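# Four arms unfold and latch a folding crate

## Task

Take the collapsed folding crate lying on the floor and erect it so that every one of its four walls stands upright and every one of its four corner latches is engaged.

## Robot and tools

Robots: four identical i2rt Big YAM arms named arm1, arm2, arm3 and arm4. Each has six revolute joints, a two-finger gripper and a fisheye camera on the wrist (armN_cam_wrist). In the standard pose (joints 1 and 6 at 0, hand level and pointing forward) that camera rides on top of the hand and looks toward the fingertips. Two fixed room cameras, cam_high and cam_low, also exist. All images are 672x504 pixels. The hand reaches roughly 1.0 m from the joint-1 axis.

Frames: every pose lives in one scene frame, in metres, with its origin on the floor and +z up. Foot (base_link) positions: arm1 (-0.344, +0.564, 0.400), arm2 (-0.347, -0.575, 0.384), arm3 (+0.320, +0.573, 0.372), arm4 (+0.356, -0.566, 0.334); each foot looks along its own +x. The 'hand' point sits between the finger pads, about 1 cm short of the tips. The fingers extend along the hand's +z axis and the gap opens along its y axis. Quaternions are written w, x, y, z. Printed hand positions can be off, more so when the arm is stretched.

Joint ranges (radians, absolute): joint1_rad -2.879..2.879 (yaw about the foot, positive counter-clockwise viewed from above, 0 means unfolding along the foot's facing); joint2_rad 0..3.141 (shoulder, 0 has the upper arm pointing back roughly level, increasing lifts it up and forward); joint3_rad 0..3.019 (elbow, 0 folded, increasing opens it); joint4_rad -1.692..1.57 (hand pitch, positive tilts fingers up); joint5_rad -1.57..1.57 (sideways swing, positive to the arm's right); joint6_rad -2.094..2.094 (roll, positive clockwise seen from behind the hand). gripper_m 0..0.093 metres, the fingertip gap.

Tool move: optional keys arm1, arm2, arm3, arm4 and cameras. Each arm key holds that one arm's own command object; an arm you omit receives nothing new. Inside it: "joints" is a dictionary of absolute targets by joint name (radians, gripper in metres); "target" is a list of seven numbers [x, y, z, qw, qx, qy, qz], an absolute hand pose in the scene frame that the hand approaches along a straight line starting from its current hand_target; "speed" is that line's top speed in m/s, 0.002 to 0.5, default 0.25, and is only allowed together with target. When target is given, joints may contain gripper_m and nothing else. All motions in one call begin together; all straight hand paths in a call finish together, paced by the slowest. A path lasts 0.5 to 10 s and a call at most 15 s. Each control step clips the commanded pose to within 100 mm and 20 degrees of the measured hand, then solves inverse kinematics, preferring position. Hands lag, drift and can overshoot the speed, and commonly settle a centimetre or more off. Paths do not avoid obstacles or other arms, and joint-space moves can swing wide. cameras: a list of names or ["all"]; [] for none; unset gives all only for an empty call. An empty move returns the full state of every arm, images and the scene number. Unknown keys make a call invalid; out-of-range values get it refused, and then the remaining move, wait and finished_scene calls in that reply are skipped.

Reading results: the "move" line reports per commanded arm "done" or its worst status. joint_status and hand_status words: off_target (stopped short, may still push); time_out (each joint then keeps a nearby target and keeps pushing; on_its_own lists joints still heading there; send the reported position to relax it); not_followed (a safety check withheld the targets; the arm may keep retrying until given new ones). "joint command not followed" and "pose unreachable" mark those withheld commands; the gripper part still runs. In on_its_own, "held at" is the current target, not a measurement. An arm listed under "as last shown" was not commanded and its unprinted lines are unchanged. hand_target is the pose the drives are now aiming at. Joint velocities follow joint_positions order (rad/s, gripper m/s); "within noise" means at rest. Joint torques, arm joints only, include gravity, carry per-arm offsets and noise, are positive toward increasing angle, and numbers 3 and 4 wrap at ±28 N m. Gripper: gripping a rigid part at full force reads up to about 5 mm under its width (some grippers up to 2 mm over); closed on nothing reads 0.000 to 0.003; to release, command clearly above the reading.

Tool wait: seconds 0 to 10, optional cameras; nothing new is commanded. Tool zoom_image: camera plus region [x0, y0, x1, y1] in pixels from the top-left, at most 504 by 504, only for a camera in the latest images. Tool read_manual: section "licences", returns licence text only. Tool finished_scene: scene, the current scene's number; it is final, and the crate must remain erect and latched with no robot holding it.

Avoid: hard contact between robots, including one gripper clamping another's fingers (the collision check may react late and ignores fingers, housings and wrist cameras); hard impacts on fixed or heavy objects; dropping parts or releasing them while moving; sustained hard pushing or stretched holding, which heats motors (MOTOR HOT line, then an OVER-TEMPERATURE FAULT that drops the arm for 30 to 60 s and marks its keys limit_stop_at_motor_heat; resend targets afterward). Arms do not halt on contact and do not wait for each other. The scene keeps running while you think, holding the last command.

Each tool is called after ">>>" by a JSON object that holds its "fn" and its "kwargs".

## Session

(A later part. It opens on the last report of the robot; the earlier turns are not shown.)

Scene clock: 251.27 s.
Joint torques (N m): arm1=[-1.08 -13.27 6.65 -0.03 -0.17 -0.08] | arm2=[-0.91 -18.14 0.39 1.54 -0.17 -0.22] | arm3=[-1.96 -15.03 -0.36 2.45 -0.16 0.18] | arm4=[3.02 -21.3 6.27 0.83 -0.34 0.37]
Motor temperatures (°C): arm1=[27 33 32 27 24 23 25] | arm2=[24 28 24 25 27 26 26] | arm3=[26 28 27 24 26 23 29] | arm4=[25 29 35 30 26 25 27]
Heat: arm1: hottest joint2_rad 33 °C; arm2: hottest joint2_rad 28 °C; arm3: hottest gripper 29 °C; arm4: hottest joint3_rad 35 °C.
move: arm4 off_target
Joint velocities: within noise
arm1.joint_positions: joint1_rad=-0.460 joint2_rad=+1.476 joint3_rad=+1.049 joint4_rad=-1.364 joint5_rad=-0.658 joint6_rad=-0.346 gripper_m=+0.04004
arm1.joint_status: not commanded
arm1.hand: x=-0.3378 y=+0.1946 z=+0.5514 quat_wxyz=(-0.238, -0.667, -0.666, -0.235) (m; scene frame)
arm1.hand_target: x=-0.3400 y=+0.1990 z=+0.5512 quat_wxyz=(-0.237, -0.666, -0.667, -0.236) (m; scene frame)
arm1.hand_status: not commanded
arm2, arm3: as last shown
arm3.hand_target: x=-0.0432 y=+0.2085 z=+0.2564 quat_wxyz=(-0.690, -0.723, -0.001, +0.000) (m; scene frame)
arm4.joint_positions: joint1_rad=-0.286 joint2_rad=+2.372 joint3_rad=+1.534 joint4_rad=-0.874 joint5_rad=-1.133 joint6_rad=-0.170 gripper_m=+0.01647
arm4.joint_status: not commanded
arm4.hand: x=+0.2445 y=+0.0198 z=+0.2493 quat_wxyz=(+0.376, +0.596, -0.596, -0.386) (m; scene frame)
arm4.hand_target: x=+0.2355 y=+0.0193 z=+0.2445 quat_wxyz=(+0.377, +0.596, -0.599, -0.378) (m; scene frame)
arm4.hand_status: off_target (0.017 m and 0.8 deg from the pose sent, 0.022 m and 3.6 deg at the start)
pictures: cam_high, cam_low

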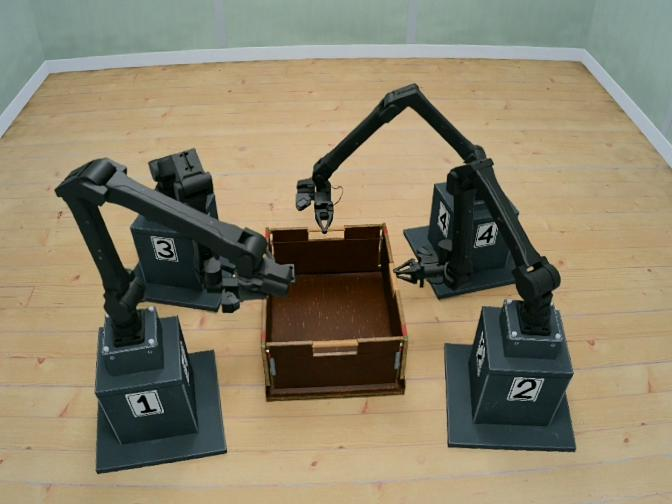

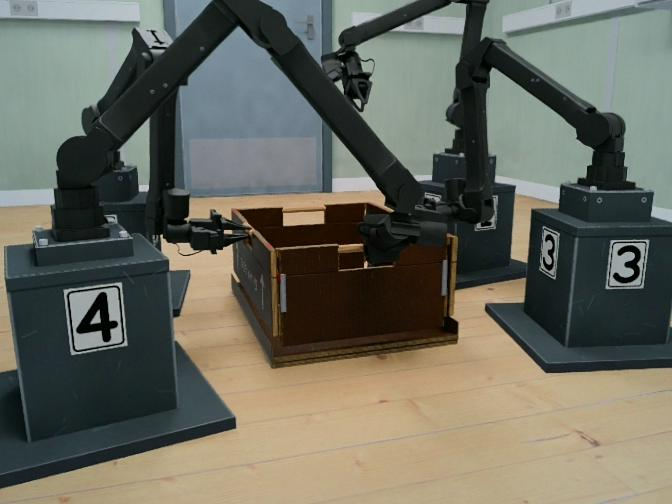

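>>> {"fn": "move", "kwargs": {"arm4": {"target":[0.241,0.02,0.247,0.38,0.596,-0.596,-0.38],"joints":{"gripper_m":0.045}}, "arm2": {"target":[0.01,-0.216,0.25,0,0,0.731,0.682],"speed":0.1}, "arm3": {"target":[-0.045,0.2,0.256,0.690,0.723,0,0],"speed":0.1}}}

>>> {"fn": "move", "kwargs": {"arm2": {"joints":{"gripper_m":0.045}}, "arm3": {"joints":{"gripper_m":0.045}}, "arm4": {"target":[0.25,0.02,0.33,0.38,0.596,-0.596,-0.38]}}}

>>> {"fn": "move", "kwargs": {"arm2": {"target":[0.01,-0.29,0.27,0,0,0.731,0.682]}, "arm3": {"target":[-0.045,0.27,0.275,0.690,0.723,0,0]}, "arm4": {"target":[0.26,-0.15,0.5,0.236,0.667,-0.667,-0.236]}, "cameras": ["all"]}}

>>> {"fn": "zoom_image", "kwargs": {"camera": "cam_high", "region": [250, 210, 420, 410]}}

>>> {"fn": "zoom_image", "kwargs": {"camera": "cam_low", "region": [220, 180, 470, 380]}}

Scene clock: 254.93 s.
Joint torques (N m): arm1=[-0.97 -13.98 6.69 -0.17 -0.14 -0.14] | arm2=[0.26 -17.96 0.94 1.55 0.1 -0.13] | arm3=[-1.03 -14.74 0.77 2.03 0.25 0.21] | arm4=[1.61 -20.89 7.56 -0.8 -0.67 -0.07]
Motor temperatures (°C): arm1=[27 33 32 27 23 23 25] | arm2=[24 28 24 25 27 26 26] | arm3=[26 28 27 24 26 23 29] | arm4=[25 29 34 30 26 25 27]
Heat: arm1: hottest joint2_rad 33 °C; arm2: hottest joint2_rad 28 °C; arm3: hottest gripper 29 °C; arm4: hottest joint3_rad 34 °C.
move: arm2 off_target; arm3 done; arm4 done
Joint velocities: within noise
arm1: as last shown
arm2.joint_positions: joint1_rad=-0.957 joint2_rad=+2.610 joint3_rad=+0.880 joint4_rad=+1.547 joint5_rad=-1.095 joint6_rad=+1.433 gripper_m=+0.01688
arm2.joint_status: not commanded
arm2.hand: x=+0.0032 y=-0.2207 z=+0.2431 quat_wxyz=(+0.011, -0.006, -0.736, -0.677) (m; scene frame)
arm2.hand_target: x=+0.0080 y=-0.2167 z=+0.2497 quat_wxyz=(+0.003, +0.001, -0.733, -0.681) (m; scene frame)
arm2.hand_status: off_target (0.011 m and 1.7 deg from the pose sent, 0.011 m and 1.7 deg at the start; a joint's target at an end of its range on 29 of 29 steps)
arm3.joint_positions: joint1_rad=-0.854 joint2_rad=+2.556 joint3_rad=+0.894 joint4_rad=+1.559 joint5_rad=-1.075 joint6_rad=+1.457 gripper_m=+0.01713
arm3.joint_status: not commanded
arm3.hand: x=-0.0411 y=+0.2014 z=+0.2567 quat_wxyz=(-0.689, -0.724, -0.010, +0.004) (m; scene frame)
arm3.hand_target: x=-0.0444 y=+0.1999 z=+0.2560 quat_wxyz=(-0.690, -0.724, -0.001, -0.001) (m; scene frame)
arm3.hand_status: done (0.004 m and 1.2 deg from the pose sent, 0.005 m and 1.3 deg at the start)
arm4.joint_positions: joint1_rad=-0.276 joint2_rad=+2.372 joint3_rad=+1.534 joint4_rad=-0.879 joint5_rad=-1.130 joint6_rad=-0.156 gripper_m=+0.04495
arm4.joint_status: all done
arm4.hand: x=+0.2384 y=+0.0178 z=+0.2489 quat_wxyz=(+0.382, +0.595, -0.598, -0.379) (m; scene frame)
arm4.hand_target: x=+0.2381 y=+0.0196 z=+0.2471 quat_wxyz=(+0.383, +0.595, -0.597, -0.378) (m; scene frame)
arm4.hand_status: done (0.004 m and 0.3 deg from the pose sent, 0.004 m and 0.8 deg at the start)
pictures: none

Scene clock: 256.23 s.
Joint torques (N m): arm1=[-1.38 -13.68 6.76 -0.14 -0.17 -0.09] | arm2=[0.26 -18.08 0.81 1.55 0.04 -0.13] | arm3=[-0.85 -15.33 0.54 2 0.16 0.06] | arm4=[1.08 -28.81 7.39 -2.82 -1.71 -0.01]
Motor temperatures (°C): arm1=[27 33 32 27 23 23 25] | arm2=[24 28 24 25 27 26 26] | arm3=[26 28 27 24 26 23 29] | arm4=[25 29 34 30 27 25 27]
Heat: arm1: hottest joint2_rad 33 °C; arm2: hottest joint2_rad 28 °C; arm3: hottest gripper 29 °C; arm4: hottest joint3_rad 34 °C.
move: arm2 done; arm3 done; arm4 off_target
Joint velocities: within noise
arm1: as last shown
arm2.joint_positions: joint1_rad=-0.959 joint2_rad=+2.610 joint3_rad=+0.883 joint4_rad=+1.547 joint5_rad=-1.088 joint6_rad=+1.433 gripper_m=+0.04489
arm2.joint_status: all done
arm2.hand: x=+0.0059 y=-0.2206 z=+0.2433 quat_wxyz=(+0.007, -0.008, -0.736, -0.677) (m; scene frame)
arm2.hand_target: x=+0.0097 y=-0.2171 z=+0.2497 quat_wxyz=(+0.001, -0.001, -0.733, -0.681) (m; scene frame)
arm2.hand_status: not commanded
arm3.joint_positions: joint1_rad=-0.857 joint2_rad=+2.556 joint3_rad=+0.895 joint4_rad=+1.559 joint5_rad=-1.071 joint6_rad=+1.480 gripper_m=+0.04491
arm3.joint_status: all done
arm3.hand: x=-0.0435 y=+0.2022 z=+0.2568 quat_wxyz=(-0.690, -0.724, +0.001, -0.001) (m; scene frame)
arm3.hand_target: x=-0.0460 y=+0.2011 z=+0.2559 quat_wxyz=(-0.690, -0.724, +0.005, -0.002) (m; scene frame)
arm3.hand_status: not commanded
arm4.joint_positions: joint1_rad=-0.289 joint2_rad=+2.332 joint3_rad=+1.532 joint4_rad=-0.989 joint5_rad=-1.095 joint6_rad=-0.212 gripper_m=+0.04504
arm4.joint_status: not commanded
arm4.hand: x=+0.2484 y=+0.0093 z=+0.2681 quat_wxyz=(+0.383, +0.601, -0.602, -0.360) (m; scene frame)
arm4.hand_target: x=+0.2519 y=+0.0219 z=+0.3255 quat_wxyz=(+0.374, +0.600, -0.593, -0.384) (m; scene frame)
arm4.hand_status: off_target (0.063 m and 2.5 deg from the pose sent, 0.082 m and 0.3 deg at the start)
pictures: none

Scene clock: 258.07 s.
Joint torques (N m): arm1=[-0.56 -13.33 6.82 -0.12 -0.14 -0.15] | arm2=[-0.44 -18.67 -0.24 0.95 -0.25 -0.25] | arm3=[-1.67 -14.97 -0.92 2.66 -0.13 -0.17] | arm4=[1.9 -11.05 8.53 -0.47 -0.36 0.18]
Motor temperatures (°C): arm1=[27 33 32 27 23 23 25] | arm2=[24 28 24 25 27 26 26] | arm3=[26 28 27 24 26 23 29] | arm4=[25 29 34 30 27 25 27]
Heat: arm1: hottest joint2_rad 33 °C; arm2: hottest joint2_rad 28 °C; arm3: hottest gripper 29 °C; arm4: hottest joint3_rad 34 °C.
move: arm2 done; arm3 off_target; arm4 off_target
Joint velocities: within noise
arm1: as last shown
arm2.joint_positions: joint1_rad=-1.131 joint2_rad=+2.568 joint3_rad=+0.798 joint4_rad=+1.547 joint5_rad=-1.256 joint6_rad=+1.374 gripper_m=+0.04489
arm2.joint_status: not commanded
arm2.hand: x=+0.0107 y=-0.2901 z=+0.2604 quat_wxyz=(+0.004, -0.007, -0.731, -0.683) (m; scene frame)
arm2.hand_target: x=+0.0162 y=-0.2906 z=+0.2711 quat_wxyz=(-0.006, +0.001, -0.729, -0.684) (m; scene frame)
arm2.hand_status: done (0.010 m and 0.9 deg from the pose sent, 0.074 m and 1.5 deg at the start; a joint's target at an end of its range on 25 of 55 steps)
arm3.joint_positions: joint1_rad=-1.008 joint2_rad=+2.521 joint3_rad=+0.805 joint4_rad=+1.559 joint5_rad=-1.221 joint6_rad=+1.455 gripper_m=+0.04491
arm3.joint_status: not commanded
arm3.hand: x=-0.0432 y=+0.2683 z=+0.2668 quat_wxyz=(-0.688, -0.726, +0.012, -0.013) (m; scene frame)
arm3.hand_target: x=-0.0468 y=+0.2718 z=+0.2749 quat_wxyz=(-0.691, -0.723, +0.003, +0.002) (m; scene frame)
arm3.hand_status: off_target (0.009 m and 2.1 deg from the pose sent, 0.070 m and 0.2 deg at the start)
arm4.joint_positions: joint1_rad=-0.237 joint2_rad=+1.492 joint3_rad=+1.150 joint4_rad=-1.230 joint5_rad=-0.684 joint6_rad=-0.050 gripper_m=+0.04505
arm4.joint_status: not commanded
arm4.hand: x=+0.2590 y=-0.1440 z=+0.5110 quat_wxyz=(+0.228, +0.673, -0.660, -0.246) (m; scene frame)
arm4.hand_target: x=+0.2572 y=-0.1496 z=+0.5018 quat_wxyz=(+0.241, +0.664, -0.669, -0.231) (m; scene frame)
arm4.hand_status: off_target (0.013 m and 1.8 deg from the pose sent, 0.282 m and 24.5 deg at the start)
pictures: arm1_cam_wrist, arm2_cam_wrist, arm3_cam_wrist, arm4_cam_wrist, cam_high, cam_low

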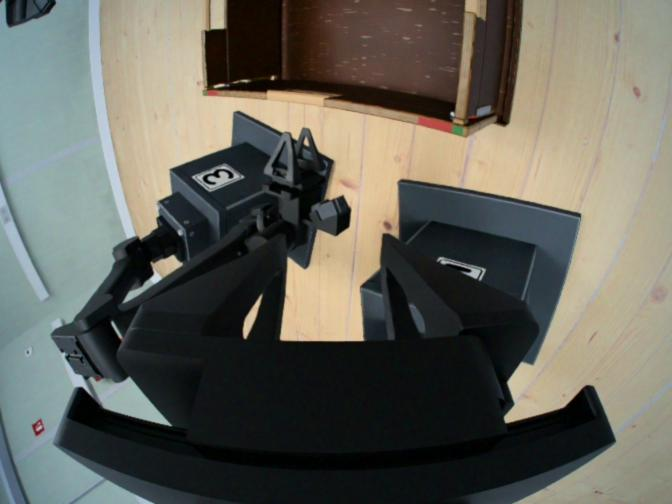

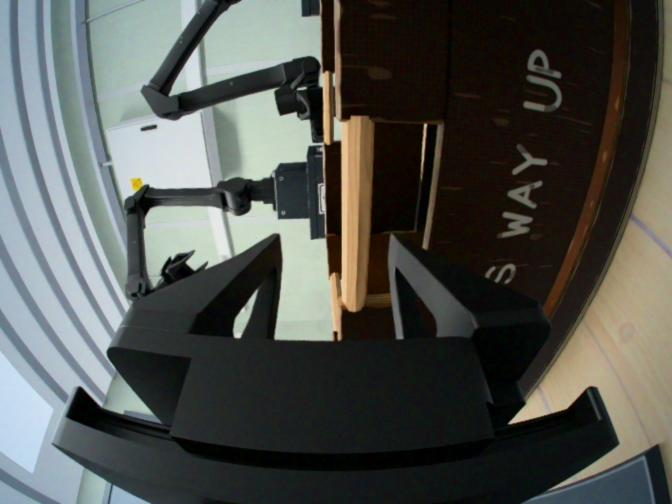

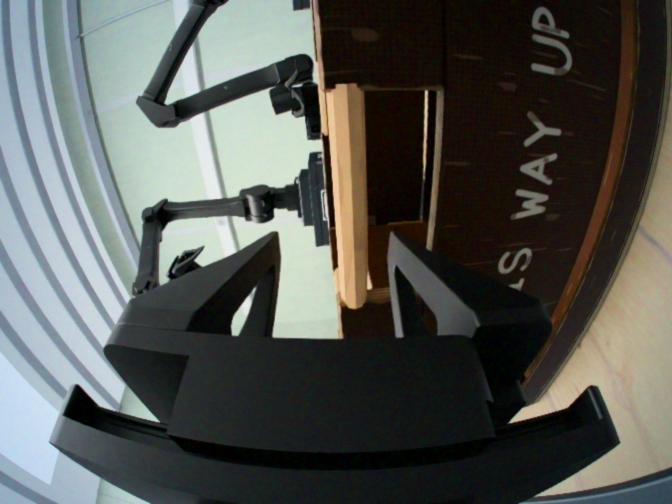

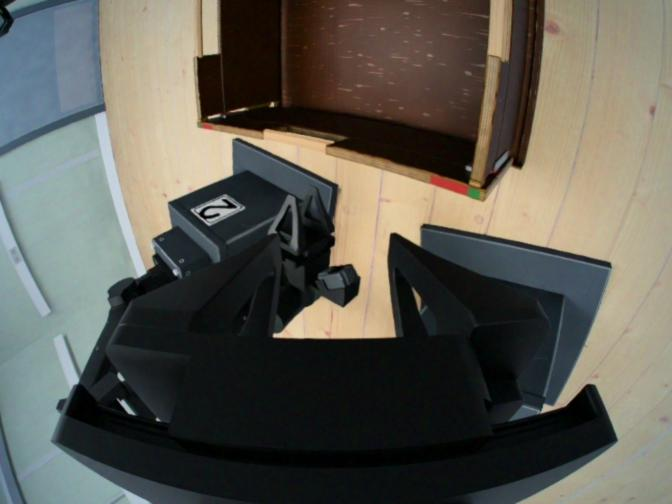

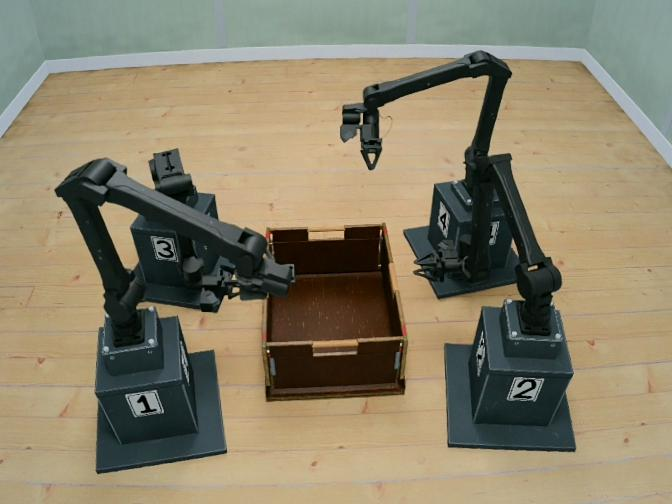

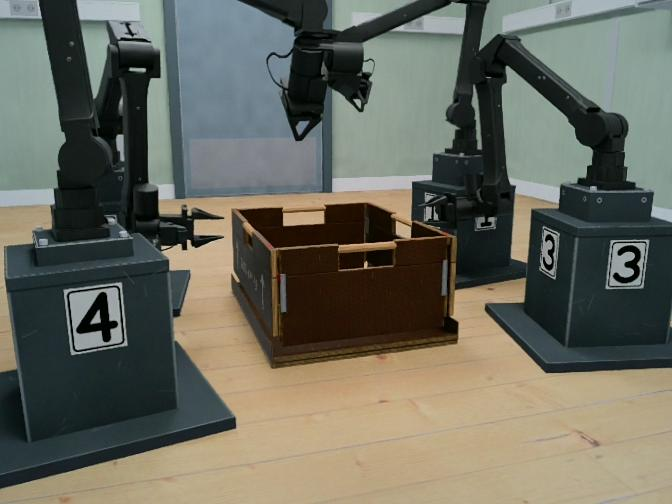

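Scaled by 2.520 from the camera's 672x504 image, which has a finer 960x720 frame.

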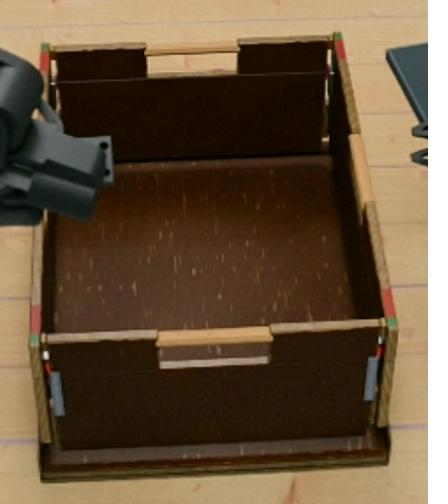

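Scaled by 2.016 from the camera's 672x504 image, which has a finer 960x720 frame.

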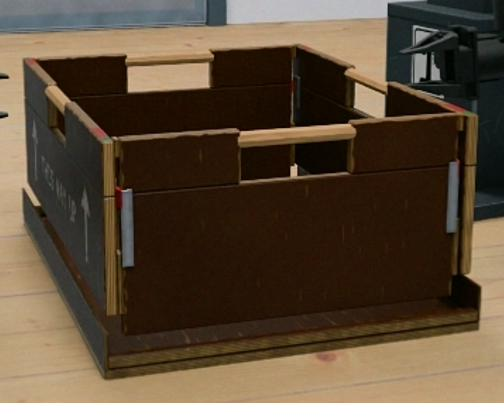

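>>> {"fn": "zoom_image", "kwargs": {"camera": "arm4_cam_wrist", "region": [420, 130, 550, 220]}}

>>> {"fn": "zoom_image", "kwargs": {"camera": "arm1_cam_wrist", "region": [400, 60, 530, 150]}}

>>> {"fn": "zoom_image", "kwargs": {"camera": "arm1_cam_wrist", "region": [180, 50, 310, 140]}}

>>> {"fn": "zoom_image", "kwargs": {"camera": "arm4_cam_wrist", "region": [170, 70, 300, 160]}}

Scaled by 3.877 from the camera's 672x504 image, which has a finer 960x720 frame.

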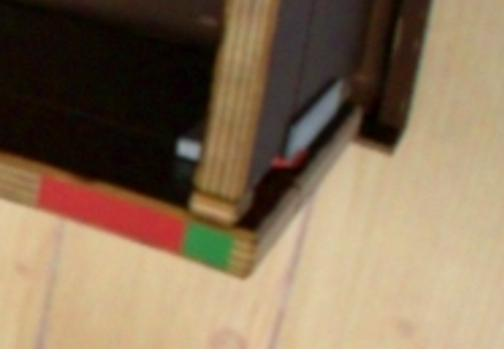

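Scaled by 3.877 from the camera's 672x504 image, which has a finer 960x720 frame.

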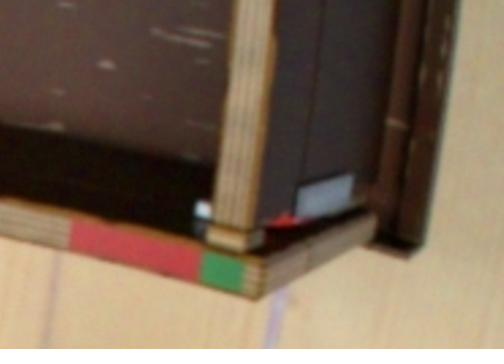

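Scaled by 3.877 from the camera's 672x504 image, which has a finer 960x720 frame.

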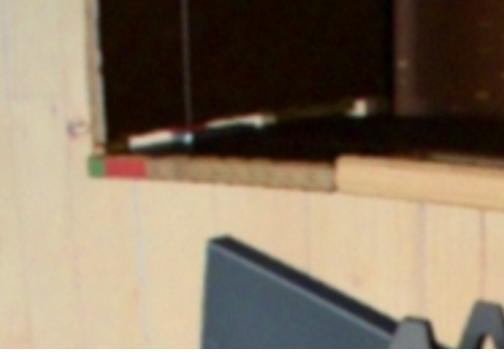

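Scaled by 3.877 from the camera's 672x504 image, which has a finer 960x720 frame.

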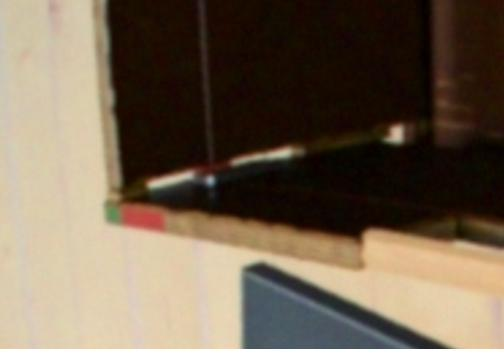

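>>> {"fn": "finished_scene", "kwargs": {"scene": 1}}

The scene is finished: the task was done.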